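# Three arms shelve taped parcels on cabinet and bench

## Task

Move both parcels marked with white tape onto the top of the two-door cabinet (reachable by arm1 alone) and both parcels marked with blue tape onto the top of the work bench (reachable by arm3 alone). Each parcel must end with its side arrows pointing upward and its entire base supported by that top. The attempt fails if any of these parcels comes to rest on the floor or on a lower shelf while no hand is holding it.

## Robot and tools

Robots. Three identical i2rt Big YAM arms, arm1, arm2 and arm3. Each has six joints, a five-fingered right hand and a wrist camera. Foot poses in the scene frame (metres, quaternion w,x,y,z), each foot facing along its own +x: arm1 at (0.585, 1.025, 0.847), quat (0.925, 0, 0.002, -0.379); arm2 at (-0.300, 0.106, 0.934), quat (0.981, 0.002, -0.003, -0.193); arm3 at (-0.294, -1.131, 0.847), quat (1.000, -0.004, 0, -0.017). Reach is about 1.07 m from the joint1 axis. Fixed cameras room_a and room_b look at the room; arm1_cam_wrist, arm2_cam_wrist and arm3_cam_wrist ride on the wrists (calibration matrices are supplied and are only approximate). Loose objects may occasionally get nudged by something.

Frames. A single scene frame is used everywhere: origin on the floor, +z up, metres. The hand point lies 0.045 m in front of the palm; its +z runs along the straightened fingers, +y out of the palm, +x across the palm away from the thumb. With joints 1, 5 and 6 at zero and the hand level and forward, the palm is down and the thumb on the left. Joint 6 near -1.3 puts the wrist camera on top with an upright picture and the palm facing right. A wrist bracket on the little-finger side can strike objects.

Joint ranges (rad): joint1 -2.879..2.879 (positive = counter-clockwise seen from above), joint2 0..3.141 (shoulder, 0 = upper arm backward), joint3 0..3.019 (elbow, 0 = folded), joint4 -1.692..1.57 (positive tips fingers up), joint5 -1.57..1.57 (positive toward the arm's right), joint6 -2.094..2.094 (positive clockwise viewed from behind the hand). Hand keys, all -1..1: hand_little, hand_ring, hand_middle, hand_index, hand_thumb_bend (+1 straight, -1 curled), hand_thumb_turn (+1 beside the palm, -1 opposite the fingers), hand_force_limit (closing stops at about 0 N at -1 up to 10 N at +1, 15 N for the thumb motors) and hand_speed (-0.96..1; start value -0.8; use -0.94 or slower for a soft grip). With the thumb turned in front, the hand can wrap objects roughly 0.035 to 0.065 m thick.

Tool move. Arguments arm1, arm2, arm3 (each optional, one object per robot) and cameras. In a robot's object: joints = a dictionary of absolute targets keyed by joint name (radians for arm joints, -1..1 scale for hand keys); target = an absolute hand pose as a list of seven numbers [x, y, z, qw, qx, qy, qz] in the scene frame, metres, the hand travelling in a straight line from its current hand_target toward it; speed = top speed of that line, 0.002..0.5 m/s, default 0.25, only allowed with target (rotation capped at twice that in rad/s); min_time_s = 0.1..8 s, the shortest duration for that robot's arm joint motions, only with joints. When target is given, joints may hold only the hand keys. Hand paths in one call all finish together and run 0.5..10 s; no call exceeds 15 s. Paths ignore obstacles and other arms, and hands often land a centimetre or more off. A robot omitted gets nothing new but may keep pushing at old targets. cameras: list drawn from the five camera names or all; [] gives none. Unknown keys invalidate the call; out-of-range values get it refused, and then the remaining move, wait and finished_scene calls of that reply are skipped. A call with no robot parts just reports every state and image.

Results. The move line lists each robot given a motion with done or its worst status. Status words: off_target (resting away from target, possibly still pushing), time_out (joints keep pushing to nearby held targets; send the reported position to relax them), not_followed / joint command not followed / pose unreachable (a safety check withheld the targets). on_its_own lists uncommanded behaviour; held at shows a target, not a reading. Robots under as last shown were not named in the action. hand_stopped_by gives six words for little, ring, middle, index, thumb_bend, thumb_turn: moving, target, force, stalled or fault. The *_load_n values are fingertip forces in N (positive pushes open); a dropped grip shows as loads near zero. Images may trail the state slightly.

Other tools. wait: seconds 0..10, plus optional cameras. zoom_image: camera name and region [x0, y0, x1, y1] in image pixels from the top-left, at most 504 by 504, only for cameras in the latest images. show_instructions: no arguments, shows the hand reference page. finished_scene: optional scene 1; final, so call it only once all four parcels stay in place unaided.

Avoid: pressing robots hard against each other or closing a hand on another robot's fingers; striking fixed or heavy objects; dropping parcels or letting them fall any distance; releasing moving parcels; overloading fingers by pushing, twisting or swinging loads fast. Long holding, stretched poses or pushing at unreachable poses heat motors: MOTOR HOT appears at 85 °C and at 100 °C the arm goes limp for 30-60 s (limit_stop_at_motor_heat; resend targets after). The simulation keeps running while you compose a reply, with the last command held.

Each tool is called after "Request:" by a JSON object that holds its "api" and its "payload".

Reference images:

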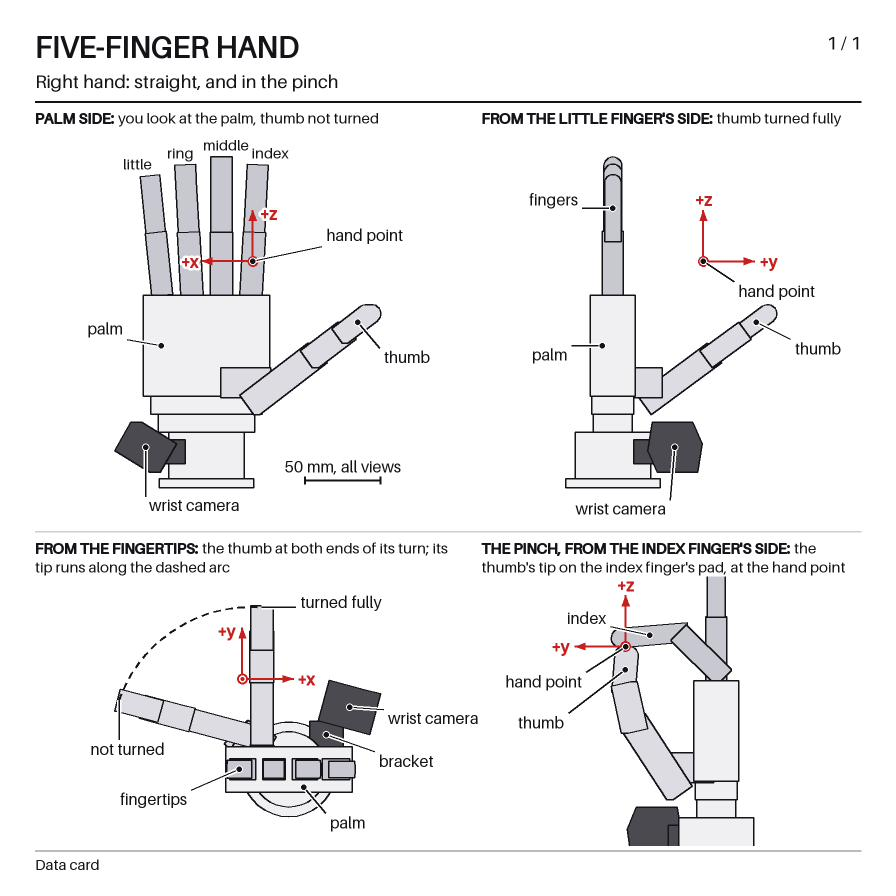

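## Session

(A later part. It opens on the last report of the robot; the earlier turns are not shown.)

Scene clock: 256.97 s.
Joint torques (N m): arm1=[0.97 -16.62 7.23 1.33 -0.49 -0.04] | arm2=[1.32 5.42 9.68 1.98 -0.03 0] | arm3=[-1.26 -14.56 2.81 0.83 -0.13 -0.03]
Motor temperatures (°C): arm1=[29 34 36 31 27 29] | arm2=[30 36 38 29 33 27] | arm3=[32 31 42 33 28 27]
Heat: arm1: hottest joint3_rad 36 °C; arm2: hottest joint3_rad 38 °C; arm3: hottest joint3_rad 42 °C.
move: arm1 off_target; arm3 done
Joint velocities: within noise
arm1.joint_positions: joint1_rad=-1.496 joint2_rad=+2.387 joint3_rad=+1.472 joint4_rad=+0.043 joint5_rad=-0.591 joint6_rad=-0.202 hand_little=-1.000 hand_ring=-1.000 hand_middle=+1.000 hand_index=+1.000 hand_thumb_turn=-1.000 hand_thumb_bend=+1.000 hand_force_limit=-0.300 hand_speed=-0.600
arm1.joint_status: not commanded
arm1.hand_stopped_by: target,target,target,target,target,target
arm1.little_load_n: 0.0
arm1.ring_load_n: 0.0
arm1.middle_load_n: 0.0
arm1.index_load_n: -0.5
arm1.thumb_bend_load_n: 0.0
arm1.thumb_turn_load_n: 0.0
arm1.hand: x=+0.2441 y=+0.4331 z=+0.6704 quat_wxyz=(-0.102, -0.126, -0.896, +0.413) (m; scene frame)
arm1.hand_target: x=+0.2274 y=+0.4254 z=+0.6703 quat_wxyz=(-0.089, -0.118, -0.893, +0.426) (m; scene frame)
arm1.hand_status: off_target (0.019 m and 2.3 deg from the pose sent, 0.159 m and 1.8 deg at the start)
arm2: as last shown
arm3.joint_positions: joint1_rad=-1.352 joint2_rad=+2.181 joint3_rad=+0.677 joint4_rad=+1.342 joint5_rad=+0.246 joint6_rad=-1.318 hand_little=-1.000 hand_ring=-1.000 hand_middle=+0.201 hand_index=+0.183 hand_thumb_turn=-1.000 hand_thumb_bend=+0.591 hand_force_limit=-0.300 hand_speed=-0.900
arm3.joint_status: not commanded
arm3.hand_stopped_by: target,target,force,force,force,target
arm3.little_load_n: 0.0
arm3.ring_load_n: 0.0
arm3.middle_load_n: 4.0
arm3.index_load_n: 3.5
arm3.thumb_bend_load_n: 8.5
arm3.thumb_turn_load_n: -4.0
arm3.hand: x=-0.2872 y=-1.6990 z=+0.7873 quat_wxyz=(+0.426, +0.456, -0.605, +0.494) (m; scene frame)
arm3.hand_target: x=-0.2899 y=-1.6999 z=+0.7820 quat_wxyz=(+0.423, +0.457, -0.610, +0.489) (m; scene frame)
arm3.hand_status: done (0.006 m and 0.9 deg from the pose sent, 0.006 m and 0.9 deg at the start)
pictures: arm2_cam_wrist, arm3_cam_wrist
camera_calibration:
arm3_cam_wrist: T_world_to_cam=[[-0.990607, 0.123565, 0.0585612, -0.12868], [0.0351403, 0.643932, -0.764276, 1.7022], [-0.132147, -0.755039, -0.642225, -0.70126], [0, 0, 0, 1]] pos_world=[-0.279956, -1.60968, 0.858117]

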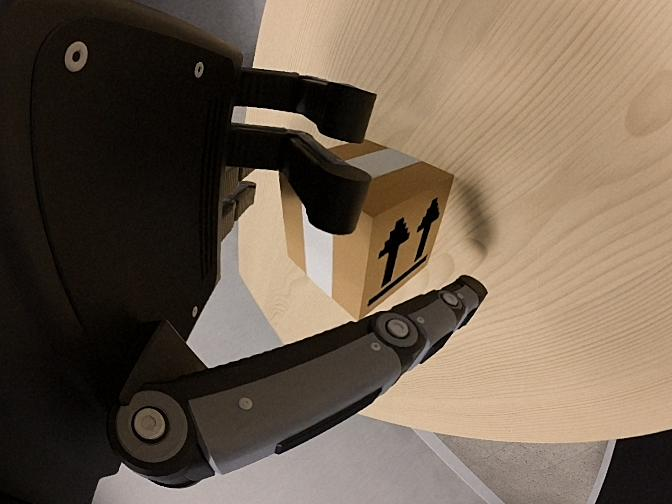

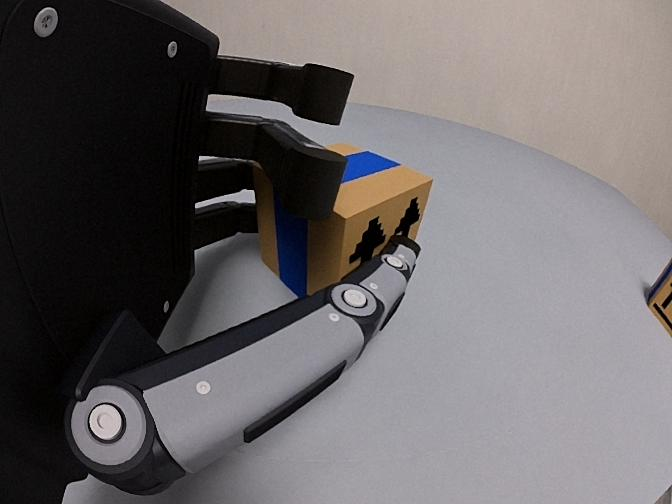

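Request:
{"api": "move", "payload": {"arm1": {"target": [0.219, 0.4247, 0.662, -0.0888, -0.1177, -0.8926, 0.4263], "speed": 0.05}, "arm3": {"joints": {"hand_index": 1, "hand_middle": 1, "hand_thumb_bend": 1, "hand_speed": -0.6}}, "cameras": ["arm3_cam_wrist"]}}

Scene clock: 260.37 s.
Joint torques (N m): arm1=[0.5 -16.79 7.31 1.1 -0.6 -0.04] | arm2=[1.2 5.36 9.66 1.96 -0.02 0] | arm3=[-1.14 -14.56 2.8 1.11 -0.15 -0.01]
Motor temperatures (°C): arm1=[29 34 36 31 27 29] | arm2=[30 36 38 29 33 27] | arm3=[32 31 42 33 28 27]
Heat: arm1: hottest joint3_rad 36 °C; arm2: hottest joint3_rad 38 °C; arm3: hottest joint3_rad 42 °C.
move: arm1 off_target; arm3 done
Joint velocities: within noise
arm1.joint_positions: joint1_rad=-1.504 joint2_rad=+2.411 joint3_rad=+1.498 joint4_rad=+0.043 joint5_rad=-0.595 joint6_rad=-0.211 hand_little=-1.000 hand_ring=-1.000 hand_middle=+1.000 hand_index=+1.000 hand_thumb_turn=-1.000 hand_thumb_bend=+1.000 hand_force_limit=-0.300 hand_speed=-0.600
arm1.joint_status: not commanded
arm1.hand_stopped_by: target,target,target,target,target,target
arm1.little_load_n: 0.0
arm1.ring_load_n: 0.0
arm1.middle_load_n: 0.0
arm1.index_load_n: 0.0
arm1.thumb_bend_load_n: 0.0
arm1.thumb_turn_load_n: 0.0
arm1.hand: x=+0.2356 y=+0.4317 z=+0.6630 quat_wxyz=(-0.099, -0.125, -0.896, +0.415) (m; scene frame)
arm1.hand_target: x=+0.2193 y=+0.4254 z=+0.6624 quat_wxyz=(-0.089, -0.118, -0.893, +0.426) (m; scene frame)
arm1.hand_status: off_target (0.018 m and 1.9 deg from the pose sent, 0.028 m and 2.3 deg at the start)
arm2: as last shown
arm3.joint_positions: joint1_rad=-1.353 joint2_rad=+2.181 joint3_rad=+0.677 joint4_rad=+1.334 joint5_rad=+0.247 joint6_rad=-1.318 hand_little=-1.000 hand_ring=-1.000 hand_middle=+1.000 hand_index=+1.000 hand_thumb_turn=-1.000 hand_thumb_bend=+1.000 hand_force_limit=-0.300 hand_speed=-0.600
arm3.joint_status: all done
arm3.hand_stopped_by: target,target,target,target,target,target
arm3.little_load_n: 0.0
arm3.ring_load_n: 0.0
arm3.middle_load_n: 0.0
arm3.index_load_n: -0.5
arm3.thumb_bend_load_n: 0.0
arm3.thumb_turn_load_n: 0.0
arm3.hand: x=-0.2880 y=-1.6984 z=+0.7855 quat_wxyz=(+0.425, +0.458, -0.607, +0.491) (m; scene frame)
arm3.hand_target: x=-0.2900 y=-1.6999 z=+0.7820 quat_wxyz=(+0.423, +0.457, -0.610, +0.489) (m; scene frame)
arm3.hand_status: not commanded
pictures: arm3_cam_wrist
camera_calibration:
arm3_cam_wrist: T_world_to_cam=[[-0.990327, 0.124676, 0.0608956, -0.129345], [0.0350702, 0.64954, -0.759518, 1.70618], [-0.134248, -0.750035, -0.64763, -0.689939], [0, 0, 0, 1]] pos_world=[-0.280553, -1.60959, 0.856926]

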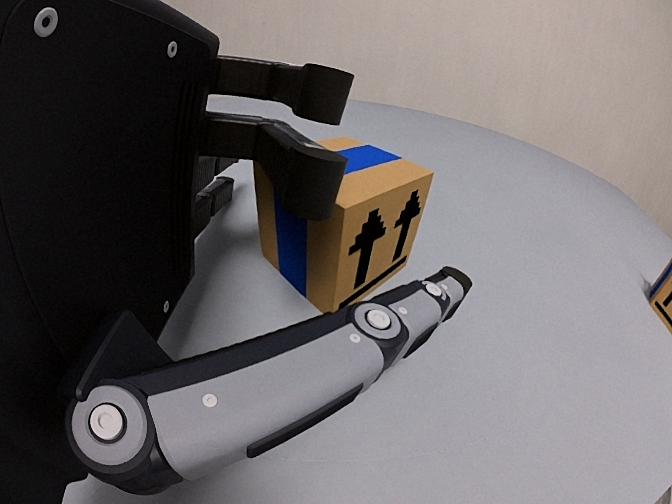

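Request:
{"api": "move", "payload": {"arm1": {"joints": {"hand_index": -0.3, "hand_middle": -0.3, "hand_thumb_bend": -0.3, "hand_speed": -0.9, "hand_force_limit": -0.3}}, "arm2": {"target": [-0.165, -0.48, 0.98, 0.0320, -0.0687, -0.9037, 0.4214], "speed": 0.25, "joints": {"hand_little": -1, "hand_ring": -1}}, "arm3": {"target": [-0.29, -1.70, 0.95, 0.4233, 0.4571, -0.6103, 0.4889], "speed": 0.12}, "cameras": ["all"]}}

Scene clock: 271.93 s.
Joint torques (N m): arm1=[0.5 -16.91 7.3 1.07 -0.57 -0.04] | arm2=[0.21 -7.94 12.16 0.98 0.13 0.11] | arm3=[-1.2 -12.4 7.64 1.11 -0.16 -0.02]
Motor temperatures (°C): arm1=[29 33 36 31 27 29] | arm2=[30 36 38 29 33 26] | arm3=[32 31 41 33 28 27]
Heat: arm1: hottest joint3_rad 36 °C; arm2: hottest joint3_rad 38 °C; arm3: hottest joint3_rad 41 °C.
move: arm1 off_target; arm2 off_target; arm3 done
Joint velocities: within noise
arm1.joint_positions: joint1_rad=-1.504 joint2_rad=+2.411 joint3_rad=+1.498 joint4_rad=+0.043 joint5_rad=-0.596 joint6_rad=-0.211 hand_little=-1.000 hand_ring=-1.000 hand_middle=+0.238 hand_index=+0.220 hand_thumb_turn=-1.000 hand_thumb_bend=+0.610 hand_force_limit=-0.300 hand_speed=-0.900
arm1.joint_status: hand_middle off_target (ended at +0.238, target -0.300); hand_index off_target (ended at +0.220, target -0.300); hand_thumb_bend off_target (ended at +0.610, target -0.300); the others done
arm1.hand_stopped_by: target,target,force,force,force,target
arm1.little_load_n: 0.0
arm1.ring_load_n: 0.5
arm1.middle_load_n: 2.0
arm1.index_load_n: 5.0
arm1.thumb_bend_load_n: 7.5
arm1.thumb_turn_load_n: -1.0
arm1.hand: x=+0.2357 y=+0.4316 z=+0.6630 quat_wxyz=(-0.100, -0.124, -0.896, +0.415) (m; scene frame)
arm1.hand_target: x=+0.2193 y=+0.4254 z=+0.6624 quat_wxyz=(-0.089, -0.118, -0.893, +0.426) (m; scene frame)
arm1.hand_status: not commanded
arm2.joint_positions: joint1_rad=-0.914 joint2_rad=+1.655 joint3_rad=+0.975 joint4_rad=-0.071 joint5_rad=+0.311 joint6_rad=+0.255 hand_little=-1.000 hand_ring=-1.000 hand_middle=+1.000 hand_index=+1.000 hand_thumb_turn=-1.000 hand_thumb_bend=+1.000 hand_force_limit=+0.000 hand_speed=+0.300
arm2.joint_status: all done
arm2.hand_stopped_by: target,target,target,target,target,target
arm2.little_load_n: 0.0
arm2.ring_load_n: 0.0
arm2.middle_load_n: 0.0
arm2.index_load_n: 0.0
arm2.thumb_bend_load_n: 0.0
arm2.thumb_turn_load_n: 0.0
arm2.hand: x=-0.1622 y=-0.4618 z=+0.9718 quat_wxyz=(+0.032, -0.057, -0.907, +0.416) (m; scene frame)
arm2.hand_target: x=-0.1653 y=-0.4792 z=+0.9803 quat_wxyz=(+0.032, -0.069, -0.904, +0.422) (m; scene frame)
arm2.hand_status: off_target (0.020 m and 1.5 deg from the pose sent, 0.775 m and 156.5 deg at the start)
arm3.joint_positions: joint1_rad=-1.353 joint2_rad=+1.631 joint3_rad=+0.633 joint4_rad=+0.813 joint5_rad=+0.246 joint6_rad=-1.318 hand_little=-1.000 hand_ring=-1.000 hand_middle=+1.000 hand_index=+1.000 hand_thumb_turn=-1.000 hand_thumb_bend=+1.000 hand_force_limit=-0.300 hand_speed=-0.600
arm3.joint_status: not commanded
arm3.hand_stopped_by: target,target,target,target,target,target
arm3.little_load_n: 0.0
arm3.ring_load_n: 0.0
arm3.middle_load_n: 0.0
arm3.index_load_n: 0.0
arm3.thumb_bend_load_n: 0.0
arm3.thumb_turn_load_n: 0.0
arm3.hand: x=-0.2881 y=-1.6954 z=+0.9442 quat_wxyz=(+0.422, +0.462, -0.610, +0.486) (m; scene frame)
arm3.hand_target: x=-0.2900 y=-1.6999 z=+0.9501 quat_wxyz=(+0.423, +0.457, -0.610, +0.489) (m; scene frame)
arm3.hand_status: done (0.008 m and 0.7 deg from the pose sent, 0.164 m and 0.5 deg at the start)
pictures: arm1_cam_wrist, arm2_cam_wrist, arm3_cam_wrist, room_a, room_b
camera_calibration:
arm1_cam_wrist: T_world_to_cam=[[0.0662887, 0.640015, -0.765497, 0.218079], [0.806606, 0.417236, 0.41869, -0.646415], [0.587361, -0.645209, -0.488582, 0.578738], [0, 0, 0, 1]] pos_world=[0.167018, 0.503541, 0.720348]
arm2_cam_wrist: T_world_to_cam=[[-0.15318, 0.653429, -0.741327, 1.00071], [0.90835, 0.388521, 0.154763, 0.179597], [0.389147, -0.649678, -0.653056, 0.507134], [0, 0, 0, 1]] pos_world=[-0.207199, -0.394194, 1.04524]
arm3_cam_wrist: T_world_to_cam=[[-0.990198, 0.123314, 0.0655798, -0.146246], [0.0327083, 0.661225, -0.749474, 1.83448], [-0.135783, -0.739983, -0.658778, -0.557761], [0, 0, 0, 1]] pos_world=[-0.28055, -1.6077, 1.01704]

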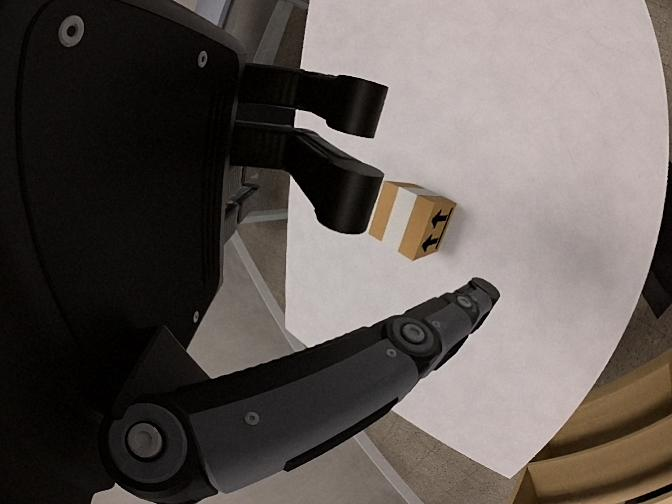

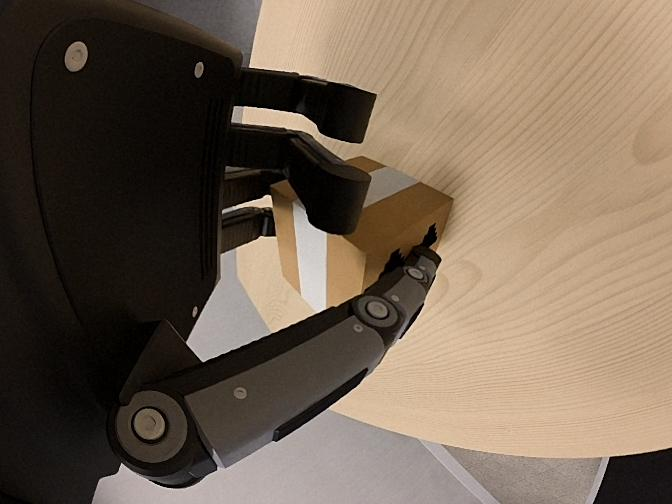

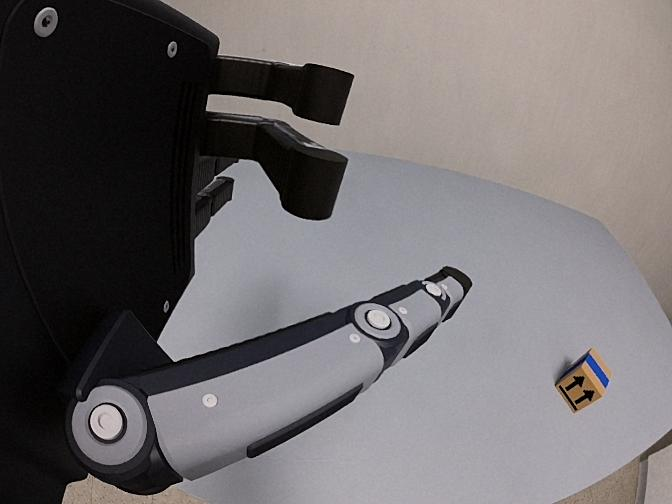

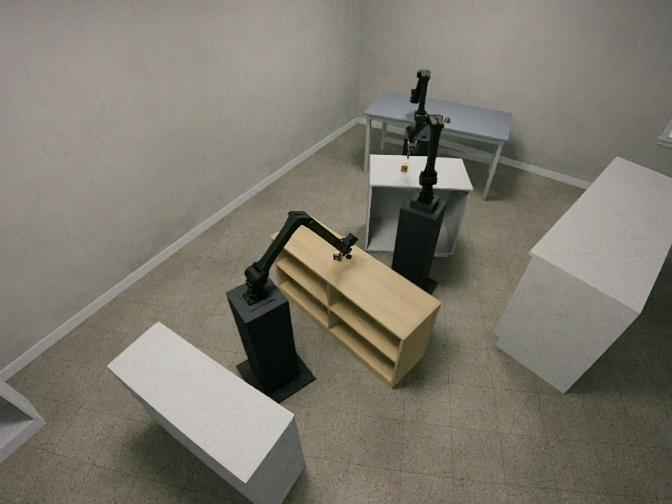

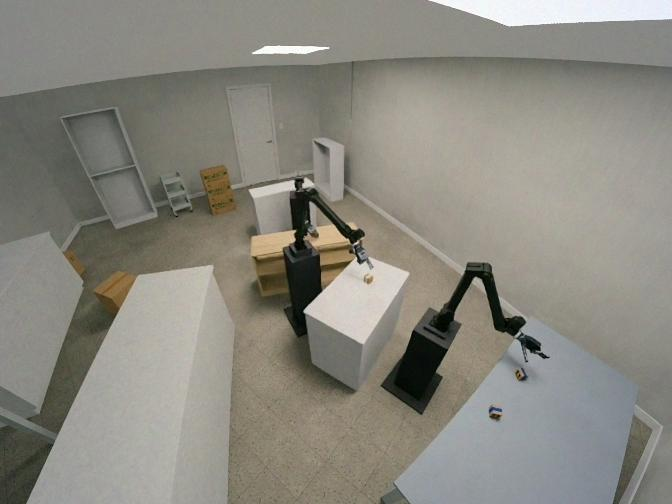

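Request:
{"api": "zoom_image", "payload": {"camera": "arm1_cam_wrist", "region": [360, 170, 470, 270]}}

Request:
{"api": "move", "payload": {"arm1": {"target": [0.24, 0.45, 0.86, -0.0888, -0.1177, -0.8926, 0.4263], "speed": 0.15}, "cameras": ["arm2_cam_wrist"]}}

Scaled by 4.582 from the camera's 672x504 image, which has a finer 960x720 frame.

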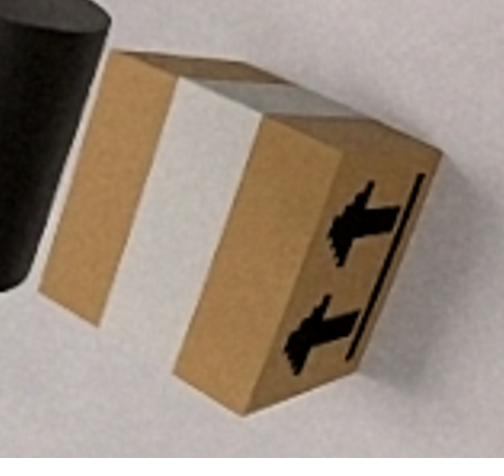

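Scene clock: 284.07 s.
Joint torques (N m): arm1=[0.5 -18.37 6.43 0.51 -0.64 -0.02] | arm2=[0.21 -8 12.18 0.95 0.15 0.11] | arm3=[-1.14 -12.51 7.65 1.07 -0.16 -0.01]
Motor temperatures (°C): arm1=[29 33 36 31 27 29] | arm2=[30 36 39 29 33 26] | arm3=[31 31 42 33 28 27]
Heat: arm1: hottest joint3_rad 36 °C; arm2: hottest joint3_rad 39 °C; arm3: hottest joint3_rad 42 °C.
move: arm1 off_target
Joint velocities: within noise
arm1.joint_positions: joint1_rad=-1.505 joint2_rad=+2.040 joint3_rad=+1.401 joint4_rad=-0.231 joint5_rad=-0.596 joint6_rad=-0.215 hand_little=-1.000 hand_ring=-1.000 hand_middle=+0.238 hand_index=+0.220 hand_thumb_turn=-1.000 hand_thumb_bend=+0.610 hand_force_limit=-0.300 hand_speed=-0.900
arm1.joint_status: not commanded
arm1.hand_stopped_by: target,target,force,force,force,target
arm1.little_load_n: 0.0
arm1.ring_load_n: 0.0
arm1.middle_load_n: 2.0
arm1.index_load_n: 5.0
arm1.thumb_bend_load_n: 7.5
arm1.thumb_turn_load_n: -1.0
arm1.hand: x=+0.2497 y=+0.4484 z=+0.8427 quat_wxyz=(-0.098, -0.123, -0.896, +0.416) (m; scene frame)
arm1.hand_target: x=+0.2402 y=+0.4499 z=+0.8599 quat_wxyz=(-0.089, -0.118, -0.893, +0.426) (m; scene frame)
arm1.hand_status: off_target (0.020 m and 1.7 deg from the pose sent, 0.198 m and 1.9 deg at the start)
arm2, arm3: as last shown
arm2.joint_positions: joint1_rad=-0.914 joint2_rad=+1.655 joint3_rad=+0.975 joint4_rad=-0.071 joint5_rad=+0.311 joint6_rad=+0.256 hand_little=-1.000 hand_ring=-1.000 hand_middle=+1.000 hand_index=+1.000 hand_thumb_turn=-1.000 hand_thumb_bend=+1.000 hand_force_limit=+0.000 hand_speed=+0.300
arm2.hand: x=-0.1622 y=-0.4618 z=+0.9718 quat_wxyz=(+0.032, -0.058, -0.907, +0.416) (m; scene frame)
arm2.hand_target: x=-0.1653 y=-0.4793 z=+0.9803 quat_wxyz=(+0.032, -0.069, -0.904, +0.422) (m; scene frame)
arm3.thumb_turn_load_n: 0.5
pictures: arm2_cam_wrist
camera_calibration:
arm2_cam_wrist: T_world_to_cam=[[-0.152395, 0.65348, -0.741444, 1.00103], [0.90847, 0.388036, 0.155275, 0.178803], [0.389176, -0.649917, -0.652802, 0.506741], [0, 0, 0, 1]] pos_world=[-0.207098, -0.394194, 1.04524]

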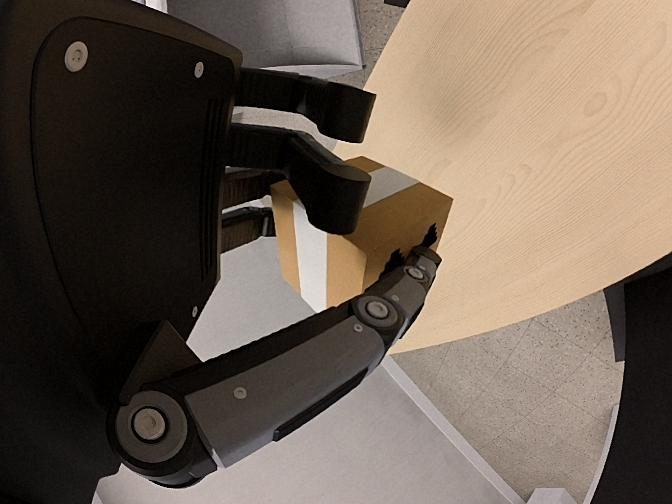

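Request:
{"api": "move", "payload": {"arm1": {"joints": {"joint1_rad": 2.1}, "min_time_s": 6}, "arm2": {"target": [-0.152, -0.53, 0.905, 0.0240, -0.0514, -0.9048, 0.4219], "speed": 0.12}, "cameras": ["arm1_cam_wrist", "arm2_cam_wrist", "room_a"]}}

Request:
{"api": "zoom_image", "payload": {"camera": "arm1_cam_wrist", "region": [330, 140, 490, 290]}}

Scene clock: 296.33 s.
Joint torques (N m): arm1=[-0.09 -18.26 6.39 0.54 -0.55 0] | arm2=[0.09 -10.17 11.02 2.19 -0.04 -0.07] | arm3=[-1.38 -12.51 7.6 1.13 -0.16 -0.02]
Motor temperatures (°C): arm1=[29 33 36 30 27 29] | arm2=[30 37 39 29 32 26] | arm3=[31 31 42 33 28 27]
Heat: arm1: hottest joint3_rad 36 °C; arm2: hottest joint3_rad 39 °C; arm3: hottest joint3_rad 42 °C.
move: arm1 done; arm2 moving
Joint velocities: arm1=[0.435 0.005 -0.012 -0.012 0.037 0.037] | arm2=[within noise] | arm3=[within noise]
arm1.joint_positions: joint1_rad=+2.082 joint2_rad=+2.040 joint3_rad=+1.401 joint4_rad=-0.231 joint5_rad=-0.598 joint6_rad=-0.216 hand_little=-1.000 hand_ring=-1.000 hand_middle=+0.238 hand_index=+0.220 hand_thumb_turn=-1.000 hand_thumb_bend=+0.610 hand_force_limit=-0.300 hand_speed=-0.900
arm1.joint_status: all done
arm1.hand_stopped_by: target,target,force,force,force,target
arm1.little_load_n: 0.0
arm1.ring_load_n: 0.0
arm1.middle_load_n: 2.0
arm1.index_load_n: 5.0
arm1.thumb_bend_load_n: 8.0
arm1.thumb_turn_load_n: -1.0
arm1.hand: x=+0.6391 y=+1.6896 z=+0.8445 quat_wxyz=(-0.386, +0.899, +0.078, -0.191) (m; scene frame)
arm1.hand_target: x=+0.6290 y=+1.6940 z=+0.8615 quat_wxyz=(-0.395, +0.894, +0.095, -0.189) (m; scene frame)
arm1.hand_status: not commanded
arm2.joint_positions: joint1_rad=-0.922 joint2_rad=+1.892 joint3_rad=+1.083 joint4_rad=+0.046 joint5_rad=+0.280 joint6_rad=+0.240 hand_little=-1.000 hand_ring=-1.000 hand_middle=+1.000 hand_index=+1.000 hand_thumb_turn=-1.000 hand_thumb_bend=+1.000 hand_force_limit=+0.000 hand_speed=+0.300
arm2.joint_status: not commanded
arm2.hand_stopped_by: target,target,target,target,target,target
arm2.little_load_n: 0.0
arm2.ring_load_n: 0.0
arm2.middle_load_n: 0.0
arm2.index_load_n: 0.0
arm2.thumb_bend_load_n: -0.5
arm2.thumb_turn_load_n: 0.0
arm2.hand: x=-0.1486 y=-0.5076 z=+0.8989 quat_wxyz=(+0.025, -0.047, -0.912, +0.407) (m; scene frame)
arm2.hand_target: x=-0.1525 y=-0.5290 z=+0.9056 quat_wxyz=(+0.024, -0.051, -0.905, +0.422) (m; scene frame)
arm2.hand_status: moving (0.024 m and 1.9 deg from the pose sent, 0.096 m and 1.4 deg at the start)
arm3: as last shown
pictures: arm1_cam_wrist, arm2_cam_wrist, room_a
camera_calibration:
arm1_cam_wrist: T_world_to_cam=[[0.215222, -0.600237, -0.770321, 1.52951], [-0.54339, -0.729022, 0.416237, 1.22889], [-0.811422, 0.329001, -0.483065, 0.485363], [0, 0, 0, 1]] pos_world=[0.732415, 1.65427, 0.901167]
arm2_cam_wrist: T_world_to_cam=[[-0.165265, 0.663495, -0.729699, 0.971662], [0.897625, 0.407721, 0.167431, 0.193013], [0.408604, -0.627326, -0.662952, 0.447575], [0, 0, 0, 1]] pos_world=[-0.195552, -0.442614, 0.973426]

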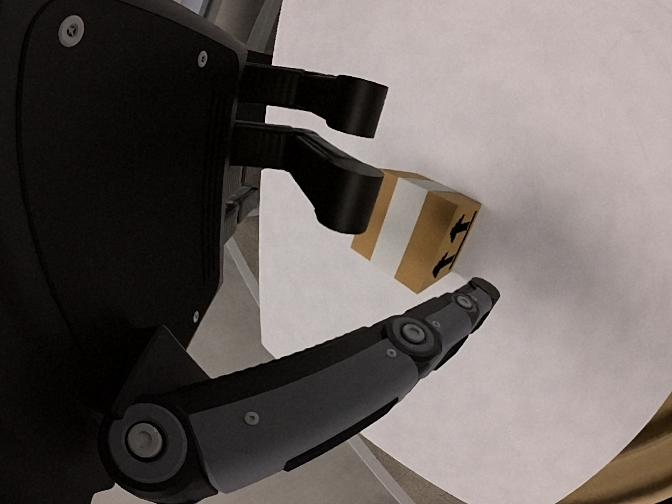

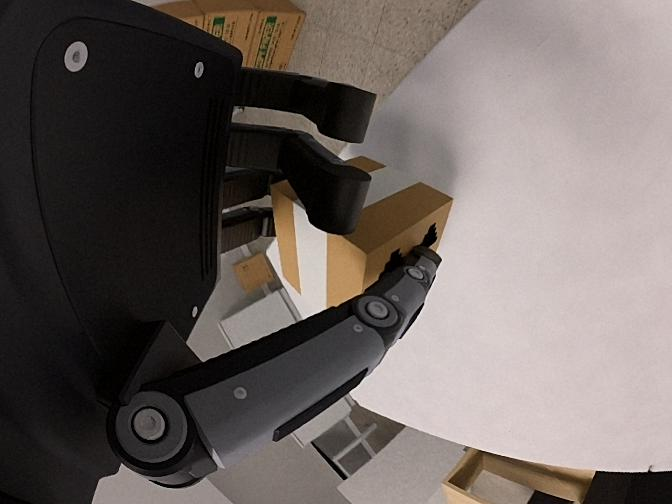

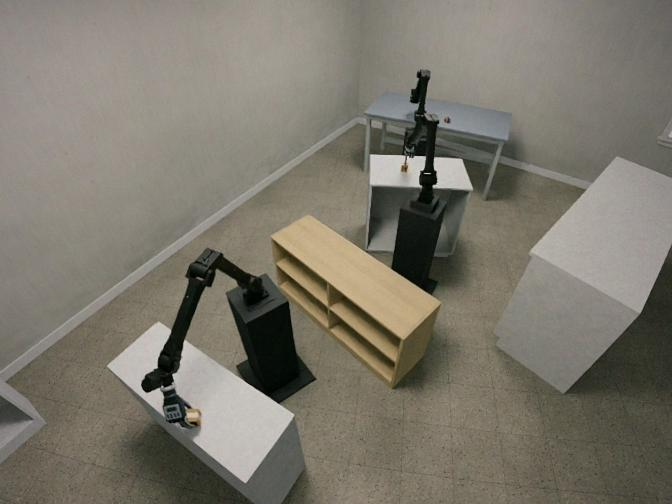

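Scaled by 3.150 from the camera's 672x504 image, which has a finer 960x720 frame.

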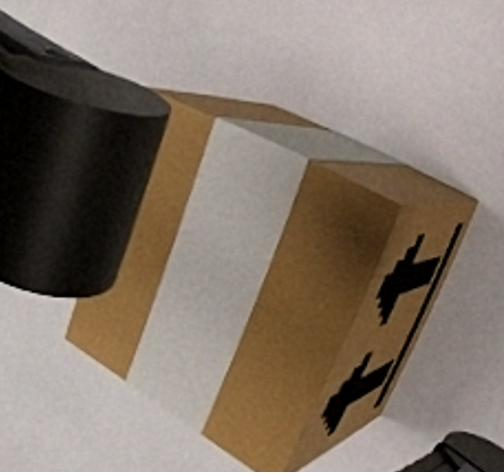

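Request:
{"api": "move", "payload": {"arm1": {"target": [0.68, 1.56, 0.95, -0.3890, 0.6987, 0.3174, 0.5101], "speed": 0.2}, "arm2": {"target": [-0.151, -0.536, 0.839, 0.0240, -0.0514, -0.9048, 0.4219], "speed": 0.08}, "cameras": ["arm1_cam_wrist", "arm2_cam_wrist"]}}

Scene clock: 313.37 s.
Joint torques (N m): arm1=[2.08 -8.94 5.16 1.98 -0.02 -0.14] | arm2=[0.09 -10.7 9.74 2.24 -0.03 -0.05] | arm3=[-1.14 -12.51 7.62 1.1 -0.17 -0.02]
Motor temperatures (°C): arm1=[29 34 36 30 27 29] | arm2=[30 37 39 29 32 26] | arm3=[31 31 42 33 28 27]
Heat: arm1: hottest joint3_rad 36 °C; arm2: hottest joint3_rad 39 °C; arm3: hottest joint3_rad 42 °C.
move: arm1 done; arm2 off_target
Joint velocities: within noise
arm1.joint_positions: joint1_rad=+2.434 joint2_rad=+1.608 joint3_rad=+0.660 joint4_rad=+0.713 joint5_rad=+0.579 joint6_rad=-1.210 hand_little=-1.000 hand_ring=-1.000 hand_middle=+0.238 hand_index=+0.220 hand_thumb_turn=-1.000 hand_thumb_bend=+0.610 hand_force_limit=-0.300 hand_speed=-0.900
arm1.joint_status: not commanded
arm1.hand_stopped_by: target,target,force,force,force,target
arm1.little_load_n: 0.0
arm1.ring_load_n: 0.0
arm1.middle_load_n: 2.0
arm1.index_load_n: 5.0
arm1.thumb_bend_load_n: 8.0
arm1.thumb_turn_load_n: -0.5
arm1.hand: x=+0.6854 y=+1.5560 z=+0.9460 quat_wxyz=(-0.384, +0.707, +0.312, +0.505) (m; scene frame)
arm1.hand_target: x=+0.6800 y=+1.5599 z=+0.9500 quat_wxyz=(-0.389, +0.699, +0.317, +0.510) (m; scene frame)
arm1.hand_status: done (0.008 m and 1.4 deg from the pose sent, 0.172 m and 90.3 deg at the start)
arm2.joint_positions: joint1_rad=-0.923 joint2_rad=+2.034 joint3_rad=+1.094 joint4_rad=+0.185 joint5_rad=+0.279 joint6_rad=+0.239 hand_little=-1.000 hand_ring=-1.000 hand_middle=+1.000 hand_index=+1.000 hand_thumb_turn=-1.000 hand_thumb_bend=+1.000 hand_force_limit=+0.000 hand_speed=+0.300
arm2.joint_status: not commanded
arm2.hand_stopped_by: target,target,target,target,target,target
arm2.little_load_n: 0.0
arm2.ring_load_n: 0.0
arm2.middle_load_n: 0.0
arm2.index_load_n: 0.0
arm2.thumb_bend_load_n: 0.5
arm2.thumb_turn_load_n: 0.0
arm2.hand: x=-0.1466 y=-0.5163 z=+0.8383 quat_wxyz=(+0.024, -0.047, -0.910, +0.410) (m; scene frame)
arm2.hand_target: x=-0.1514 y=-0.5351 z=+0.8396 quat_wxyz=(+0.024, -0.051, -0.905, +0.422) (m; scene frame)
arm2.hand_status: off_target (0.020 m and 1.6 deg from the pose sent, 0.066 m and 1.9 deg at the start)
arm3: as last shown
arm3.index_load_n: -0.5
pictures: arm1_cam_wrist, arm2_cam_wrist
camera_calibration:
arm1_cam_wrist: T_world_to_cam=[[0.875163, -0.48372, 0.0102568, 0.145556], [-0.323073, -0.600032, -0.731837, 1.84881], [0.360159, 0.637163, -0.681403, -0.478945], [0, 0, 0, 1]] pos_world=[0.642412, 1.48492, 1.02518]
arm2_cam_wrist: T_world_to_cam=[[-0.163964, 0.658618, -0.734396, 0.935103], [0.897324, 0.40884, 0.166314, 0.206455], [0.409788, -0.631722, -0.658029, 0.394869], [0, 0, 0, 1]] pos_world=[-0.193746, -0.450836, 0.912235]

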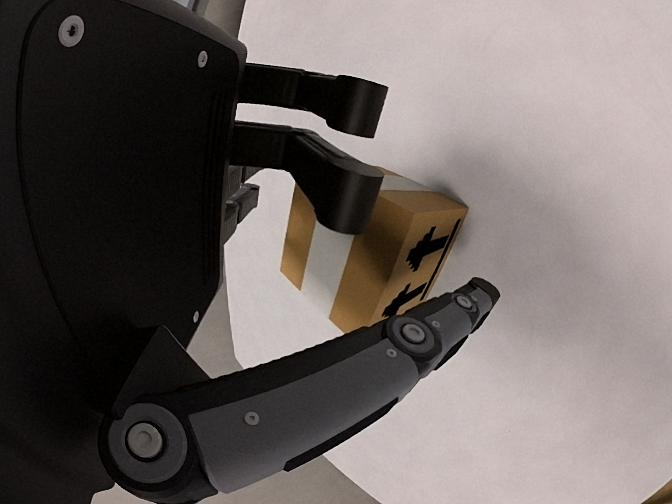

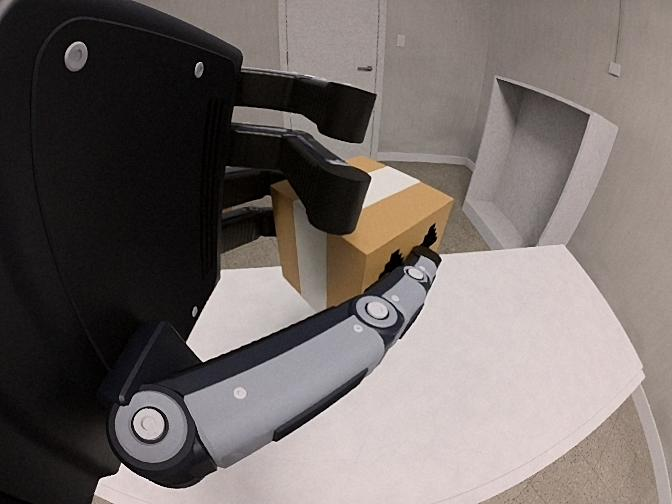

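Request:
{"api": "move", "payload": {"arm1": {"target": [0.677, 1.563, 0.80, -0.3890, 0.6987, 0.3174, 0.5101], "speed": 0.1}, "arm2": {"target": [-0.151, -0.536, 0.833, 0.0240, -0.0514, -0.9048, 0.4219], "speed": 0.04, "joints": {"hand_index": -0.3, "hand_middle": -0.3, "hand_thumb_bend": -0.3, "hand_speed": -0.9, "hand_force_limit": -0.3}}, "cameras": ["arm1_cam_wrist", "arm2_cam_wrist"]}}

Scene clock: 323.00 s.
Joint torques (N m): arm1=[2.2 -10.4 3.51 1.99 -0.06 -0.1] | arm2=[-0.03 -10.58 9.66 2.15 -0.03 -0.04] | arm3=[-1.2 -12.51 7.62 1.11 -0.17 -0.01]
Motor temperatures (°C): arm1=[29 33 36 30 27 29] | arm2=[30 38 38 29 32 26] | arm3=[31 31 42 33 28 27]
Heat: arm1: hottest joint3_rad 36 °C; arm2: hottest joint2_rad 38 °C; arm3: hottest joint3_rad 42 °C.
move: arm1 off_target; arm2 off_target
Joint velocities: within noise
arm1.joint_positions: joint1_rad=+2.440 joint2_rad=+2.088 joint3_rad=+0.664 joint4_rad=+1.179 joint5_rad=+0.585 joint6_rad=-1.214 hand_little=-1.000 hand_ring=-1.000 hand_middle=+0.238 hand_index=+0.220 hand_thumb_turn=-1.000 hand_thumb_bend=+0.611 hand_force_limit=-0.300 hand_speed=-0.900
arm1.joint_status: not commanded
arm1.hand_stopped_by: target,target,force,force,force,target
arm1.little_load_n: 0.0
arm1.ring_load_n: 0.0
arm1.middle_load_n: 2.0
arm1.index_load_n: 5.0
arm1.thumb_bend_load_n: 8.0
arm1.thumb_turn_load_n: -0.5
arm1.hand: x=+0.6832 y=+1.5524 z=+0.7966 quat_wxyz=(-0.379, +0.708, +0.316, +0.505) (m; scene frame)
arm1.hand_target: x=+0.6768 y=+1.5627 z=+0.8001 quat_wxyz=(-0.389, +0.699, +0.317, +0.510) (m; scene frame)
arm1.hand_status: off_target (0.013 m and 1.7 deg from the pose sent, 0.146 m and 1.4 deg at the start)
arm2.joint_positions: joint1_rad=-0.923 joint2_rad=+2.044 joint3_rad=+1.095 joint4_rad=+0.199 joint5_rad=+0.278 joint6_rad=+0.238 hand_little=-1.000 hand_ring=-1.000 hand_middle=+0.238 hand_index=+0.229 hand_thumb_turn=-1.000 hand_thumb_bend=+0.610 hand_force_limit=-0.300 hand_speed=-0.900
arm2.joint_status: hand_middle off_target (ended at +0.238, target -0.300); hand_index off_target (ended at +0.229, target -0.300); hand_thumb_bend off_target (ended at +0.610, target -0.300); the others done
arm2.hand_stopped_by: target,target,force,force,force,target
arm2.little_load_n: 0.0
arm2.ring_load_n: -0.5
arm2.middle_load_n: 3.0
arm2.index_load_n: 4.5
arm2.thumb_bend_load_n: 8.0
arm2.thumb_turn_load_n: -1.0
arm2.hand: x=-0.1461 y=-0.5178 z=+0.8349 quat_wxyz=(+0.023, -0.047, -0.909, +0.412) (m; scene frame)
arm2.hand_target: x=-0.1512 y=-0.5351 z=+0.8334 quat_wxyz=(+0.024, -0.051, -0.905, +0.422) (m; scene frame)
arm2.hand_status: off_target (0.019 m and 1.3 deg from the pose sent, 0.021 m and 1.6 deg at the start)
arm3: as last shown
arm3.index_load_n: 0.0
pictures: arm1_cam_wrist, arm2_cam_wrist
camera_calibration:
arm1_cam_wrist: T_world_to_cam=[[0.875403, -0.482921, 0.0213733, 0.136931], [-0.318265, -0.609079, -0.726451, 1.74298], [0.363836, 0.629135, -0.686886, -0.563292], [0, 0, 0, 1]] pos_world=[0.639806, 1.48213, 0.876346]
arm2_cam_wrist: T_world_to_cam=[[-0.163711, 0.654776, -0.73788, 0.934579], [0.896679, 0.410612, 0.165424, 0.208753], [0.411298, -0.63456, -0.654346, 0.387207], [0, 0, 0, 1]] pos_world=[-0.193441, -0.451951, 0.908441]

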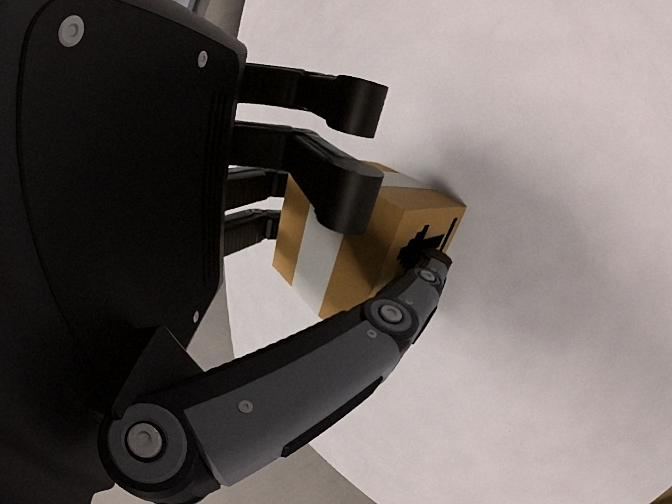

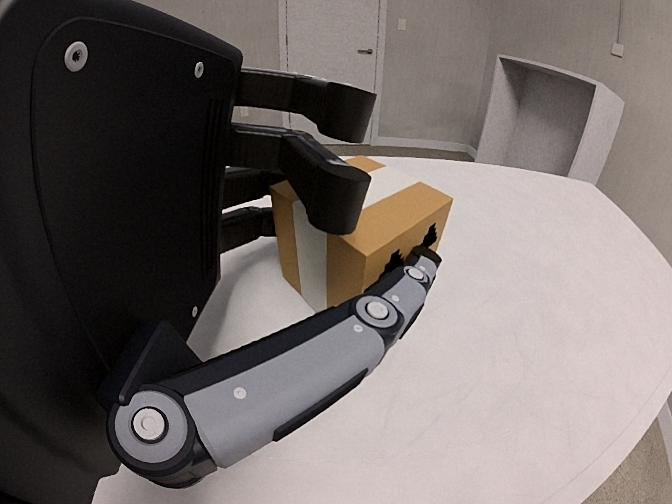

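Request:
{"api": "move", "payload": {"arm1": {"target": [0.677, 1.563, 0.789, -0.3890, 0.6987, 0.3174, 0.5101], "speed": 0.04}, "arm2": {"target": [-0.15, -0.50, 0.98, 0.0240, -0.0514, -0.9048, 0.4219], "speed": 0.15}, "cameras": ["arm2_cam_wrist"]}}

Scene clock: 328.67 s.
Joint torques (N m): arm1=[2.14 -9.7 3.3 1.69 -0.12 0.03] | arm2=[2.02 -10.4 8.34 1.09 0.11 0.1] | arm3=[-1.26 -12.45 7.66 1.13 -0.17 -0.02]
Motor temperatures (°C): arm1=[29 33 36 30 27 29] | arm2=[30 38 38 28 32 26] | arm3=[31 30 42 33 28 27]
Heat: arm1: hottest joint3_rad 36 °C; arm2: hottest joint2_rad 38 °C; arm3: hottest joint3_rad 42 °C.
move: arm1 off_target; arm2 done
Joint velocities: within noise
arm1.joint_positions: joint1_rad=+2.440 joint2_rad=+2.114 joint3_rad=+0.674 joint4_rad=+1.216 joint5_rad=+0.586 joint6_rad=-1.227 hand_little=-1.000 hand_ring=-1.000 hand_middle=+0.238 hand_index=+0.220 hand_thumb_turn=-1.000 hand_thumb_bend=+0.611 hand_force_limit=-0.300 hand_speed=-0.900
arm1.joint_status: not commanded
arm1.hand_stopped_by: target,target,force,force,force,target
arm1.little_load_n: 0.0
arm1.ring_load_n: 0.0
arm1.middle_load_n: 2.5
arm1.index_load_n: 4.0
arm1.thumb_bend_load_n: 7.5
arm1.thumb_turn_load_n: -2.5
arm1.hand: x=+0.6836 y=+1.5559 z=+0.7943 quat_wxyz=(-0.383, +0.702, +0.315, +0.511) (m; scene frame)
arm1.hand_target: x=+0.6769 y=+1.5627 z=+0.7890 quat_wxyz=(-0.389, +0.699, +0.317, +0.510) (m; scene frame)
arm1.hand_status: off_target (0.011 m and 0.9 deg from the pose sent, 0.015 m and 1.7 deg at the start)
arm2.joint_positions: joint1_rad=-0.923 joint2_rad=+1.724 joint3_rad=+1.095 joint4_rad=-0.086 joint5_rad=+0.290 joint6_rad=+0.238 hand_little=-1.000 hand_ring=-1.000 hand_middle=+0.238 hand_index=+0.229 hand_thumb_turn=-1.000 hand_thumb_bend=+0.610 hand_force_limit=-0.300 hand_speed=-0.900
arm2.joint_status: not commanded
arm2.hand_stopped_by: target,target,force,force,force,target
arm2.little_load_n: 0.0
arm2.ring_load_n: 0.0
arm2.middle_load_n: 3.0
arm2.index_load_n: 4.5
arm2.thumb_bend_load_n: 7.5
arm2.thumb_turn_load_n: -1.0
arm2.hand: x=-0.1530 y=-0.5053 z=+0.9847 quat_wxyz=(+0.024, -0.052, -0.902, +0.429) (m; scene frame)
arm2.hand_target: x=-0.1500 y=-0.5000 z=+0.9801 quat_wxyz=(+0.024, -0.051, -0.905, +0.422) (m; scene frame)
arm2.hand_status: done (0.008 m and 0.9 deg from the pose sent, 0.146 m and 1.3 deg at the start)
arm3: as last shown
arm3.thumb_turn_load_n: 0.0
pictures: arm2_cam_wrist
camera_calibration:
arm2_cam_wrist: T_world_to_cam=[[-0.156849, 0.628717, -0.761651, 1.04723], [0.900126, 0.408356, 0.151719, 0.197853], [0.406413, -0.661785, -0.629975, 0.457445], [0, 0, 0, 1]] pos_world=[-0.199747, -0.436476, 1.05579]

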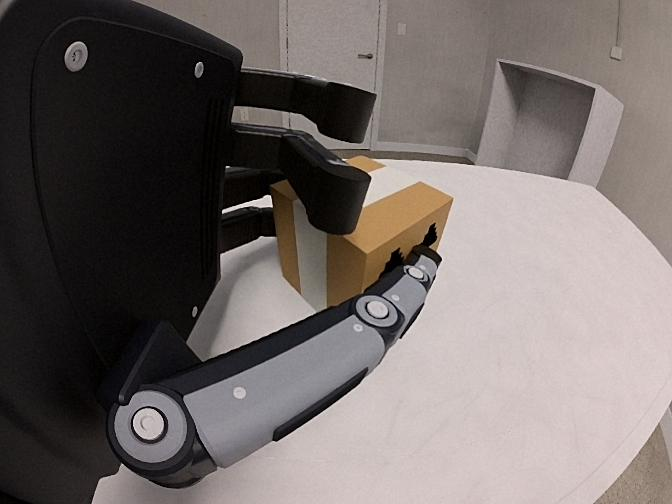

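Request:
{"api": "move", "payload": {"arm1": {"joints": {"hand_index": 1, "hand_middle": 1, "hand_thumb_bend": 1, "hand_speed": -0.6}}, "arm2": {"joints": {"joint1_rad": 1.05}, "min_time_s": 4}, "cameras": ["arm1_cam_wrist", "arm2_cam_wrist"]}}

Scene clock: 334.67 s.
Joint torques (N m): arm1=[2.14 -10.52 3.12 1.69 -0.11 0.05] | arm2=[1.32 -10.52 8.38 1.06 0.07 0.09] | arm3=[-1.14 -12.4 7.64 1.13 -0.16 -0.02]
Motor temperatures (°C): arm1=[29 33 36 30 27 29] | arm2=[30 38 37 28 32 26] | arm3=[31 30 42 33 28 27]
Heat: arm1: hottest joint3_rad 36 °C; arm2: hottest joint2_rad 38 °C; arm3: hottest joint3_rad 42 °C.
move: arm1 done; arm2 done
Joint velocities: within noise
arm1.joint_positions: joint1_rad=+2.440 joint2_rad=+2.124 joint3_rad=+0.676 joint4_rad=+1.216 joint5_rad=+0.586 joint6_rad=-1.227 hand_little=-1.000 hand_ring=-1.000 hand_middle=+1.000 hand_index=+1.000 hand_thumb_turn=-1.000 hand_thumb_bend=+1.000 hand_force_limit=-0.300 hand_speed=-0.600
arm1.joint_status: all done
arm1.hand_stopped_by: target,target,target,target,target,target
arm1.little_load_n: 0.0
arm1.ring_load_n: 0.0
arm1.middle_load_n: 0.0
arm1.index_load_n: 0.0
arm1.thumb_bend_load_n: 0.0
arm1.thumb_turn_load_n: 0.0
arm1.hand: x=+0.6836 y=+1.5547 z=+0.7895 quat_wxyz=(-0.380, +0.704, +0.317, +0.510) (m; scene frame)
arm1.hand_target: x=+0.6769 y=+1.5626 z=+0.7890 quat_wxyz=(-0.389, +0.699, +0.317, +0.510) (m; scene frame)
arm1.hand_status: not commanded
arm2.joint_positions: joint1_rad=+1.050 joint2_rad=+1.724 joint3_rad=+1.095 joint4_rad=-0.086 joint5_rad=+0.291 joint6_rad=+0.238 hand_little=-1.000 hand_ring=-1.000 hand_middle=+0.238 hand_index=+0.229 hand_thumb_turn=-1.000 hand_thumb_bend=+0.610 hand_force_limit=-0.300 hand_speed=-0.900
arm2.joint_status: all done
arm2.hand_stopped_by: target,target,force,force,force,target
arm2.little_load_n: 0.0
arm2.ring_load_n: 0.0
arm2.middle_load_n: 3.0
arm2.index_load_n: 4.5
arm2.thumb_bend_load_n: 7.5
arm2.thumb_turn_load_n: -1.0
arm2.hand: x=+0.2043 y=+0.4798 z=+0.9905 quat_wxyz=(-0.347, +0.722, -0.539, +0.262) (m; scene frame)
arm2.hand_target: x=+0.2006 y=+0.4774 z=+0.9858 quat_wxyz=(-0.341, +0.723, -0.542, +0.259) (m; scene frame)
arm2.hand_status: not commanded
arm3: as last shown
pictures: arm1_cam_wrist, arm2_cam_wrist
camera_calibration:
arm1_cam_wrist: T_world_to_cam=[[0.875996, -0.481563, 0.0269829, 0.130929], [-0.309814, -0.604686, -0.733737, 1.73253], [0.369657, 0.634391, -0.678897, -0.588184], [0, 0, 0, 1]] pos_world=[0.639494, 1.48382, 0.86837]
arm2_cam_wrist: T_world_to_cam=[[-0.507797, -0.391316, -0.767473, 1.05519], [-0.729348, 0.669401, 0.141261, -0.308864], [0.458469, 0.631486, -0.625325, 0.332043], [0, 0, 0, 1]] pos_world=[0.158322, 0.409986, 1.0611]

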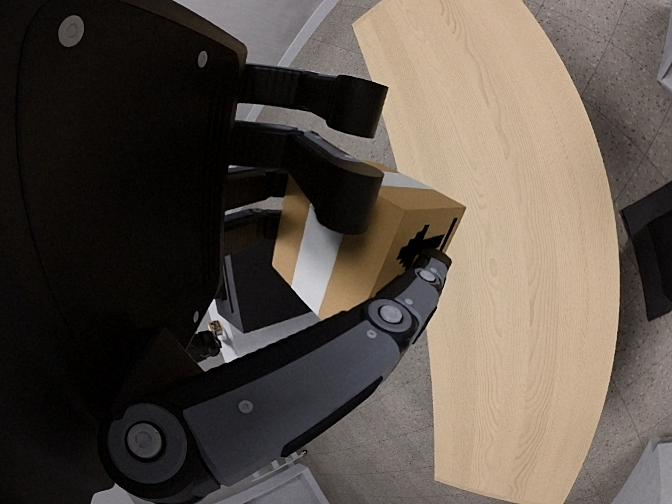

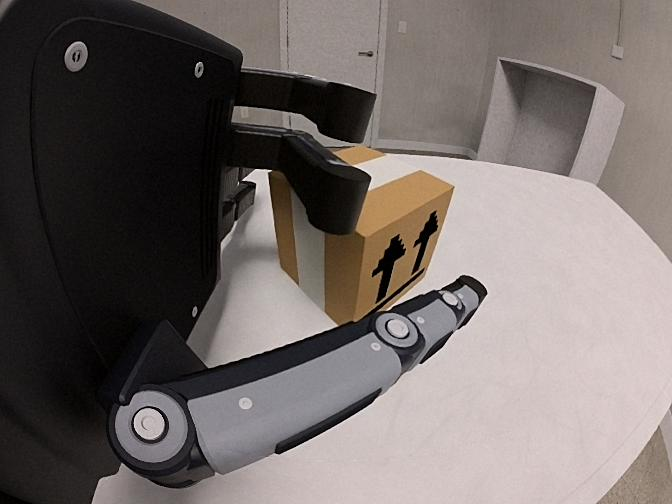

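Request:
{"api": "move", "payload": {"arm1": {"target": [0.677, 1.563, 0.95, -0.3890, 0.6987, 0.3174, 0.5101], "speed": 0.15}, "arm2": {"target": [0.20, 0.478, 0.72, -0.3904, 0.8373, -0.3468, 0.1617], "speed": 0.15}, "cameras": ["arm1_cam_wrist", "arm2_cam_wrist"]}}

Scene clock: 343.73 s.
Joint torques (N m): arm1=[2.2 -10.81 6.06 0.85 -0.07 0.04] | arm2=[0.21 -11.87 6.75 2.32 -0.31 -0.07] | arm3=[-1.2 -12.63 7.65 1.13 -0.17 -0.02]
Motor temperatures (°C): arm1=[29 32 35 30 27 29] | arm2=[30 38 37 28 32 26] | arm3=[31 30 42 33 28 27]
Heat: arm1: hottest joint3_rad 35 °C; arm2: hottest joint2_rad 38 °C; arm3: hottest joint3_rad 42 °C.
move: arm1 off_target; arm2 off_target
Joint velocities: within noise
arm1.joint_positions: joint1_rad=+2.440 joint2_rad=+1.640 joint3_rad=+0.652 joint4_rad=+0.743 joint5_rad=+0.586 joint6_rad=-1.227 hand_little=-1.000 hand_ring=-1.000 hand_middle=+1.000 hand_index=+1.000 hand_thumb_turn=-1.000 hand_thumb_bend=+1.000 hand_force_limit=-0.300 hand_speed=-0.600
arm1.joint_status: not commanded
arm1.hand_stopped_by: target,target,target,target,target,target
arm1.little_load_n: 0.0
arm1.ring_load_n: 0.0
arm1.middle_load_n: 0.0
arm1.index_load_n: 0.0
arm1.thumb_bend_load_n: 0.0
arm1.thumb_turn_load_n: 0.0
arm1.hand: x=+0.6840 y=+1.5541 z=+0.9342 quat_wxyz=(-0.376, +0.706, +0.320, +0.508) (m; scene frame)
arm1.hand_target: x=+0.6770 y=+1.5627 z=+0.9499 quat_wxyz=(-0.389, +0.699, +0.317, +0.510) (m; scene frame)
arm1.hand_status: off_target (0.019 m and 1.8 deg from the pose sent, 0.161 m and 1.2 deg at the start)
arm2.joint_positions: joint1_rad=+0.954 joint2_rad=+2.307 joint3_rad=+1.084 joint4_rad=+0.475 joint5_rad=-0.176 joint6_rad=-0.144 hand_little=-1.000 hand_ring=-1.000 hand_middle=+0.238 hand_index=+0.229 hand_thumb_turn=-1.000 hand_thumb_bend=+0.610 hand_force_limit=-0.300 hand_speed=-0.900
arm2.joint_status: not commanded
arm2.hand_stopped_by: target,target,force,force,force,target
arm2.little_load_n: 0.0
arm2.ring_load_n: 0.0
arm2.middle_load_n: 3.0
arm2.index_load_n: 4.5
arm2.thumb_bend_load_n: 7.5
arm2.thumb_turn_load_n: -1.0
arm2.hand: x=+0.1828 y=+0.4762 z=+0.7192 quat_wxyz=(-0.380, +0.843, -0.349, +0.151) (m; scene frame)
arm2.hand_target: x=+0.1996 y=+0.4775 z=+0.7204 quat_wxyz=(-0.390, +0.837, -0.347, +0.162) (m; scene frame)
arm2.hand_status: off_target (0.017 m and 1.8 deg from the pose sent, 0.270 m and 28.6 deg at the start)
arm3: as last shown
arm3.thumb_turn_load_n: 0.5
pictures: arm1_cam_wrist, arm2_cam_wrist
camera_calibration:
arm1_cam_wrist: T_world_to_cam=[[0.875971, -0.481195, 0.0335737, 0.119642], [-0.309031, -0.61328, -0.726903, 1.84488], [0.370372, 0.62637, -0.685919, -0.471335], [0, 0, 0, 1]] pos_world=[0.639893, 1.48423, 1.01374]
arm2_cam_wrist: T_world_to_cam=[[-0.293047, -0.61082, -0.735542, 0.876897], [-0.953918, 0.238714, 0.181813, -0.0668944], [0.0645289, 0.754927, -0.652627, 0.207451], [0, 0, 0, 1]] pos_world=[0.179773, 0.394985, 0.792545]

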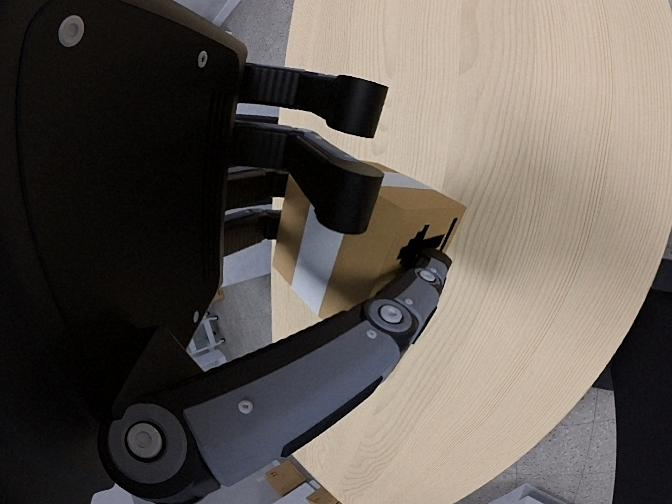

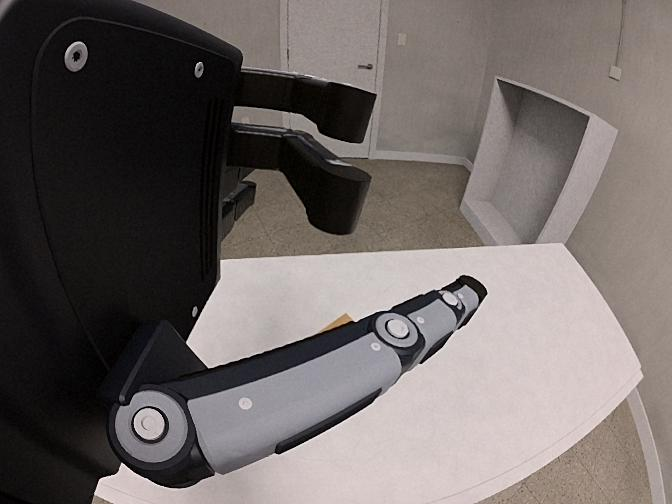

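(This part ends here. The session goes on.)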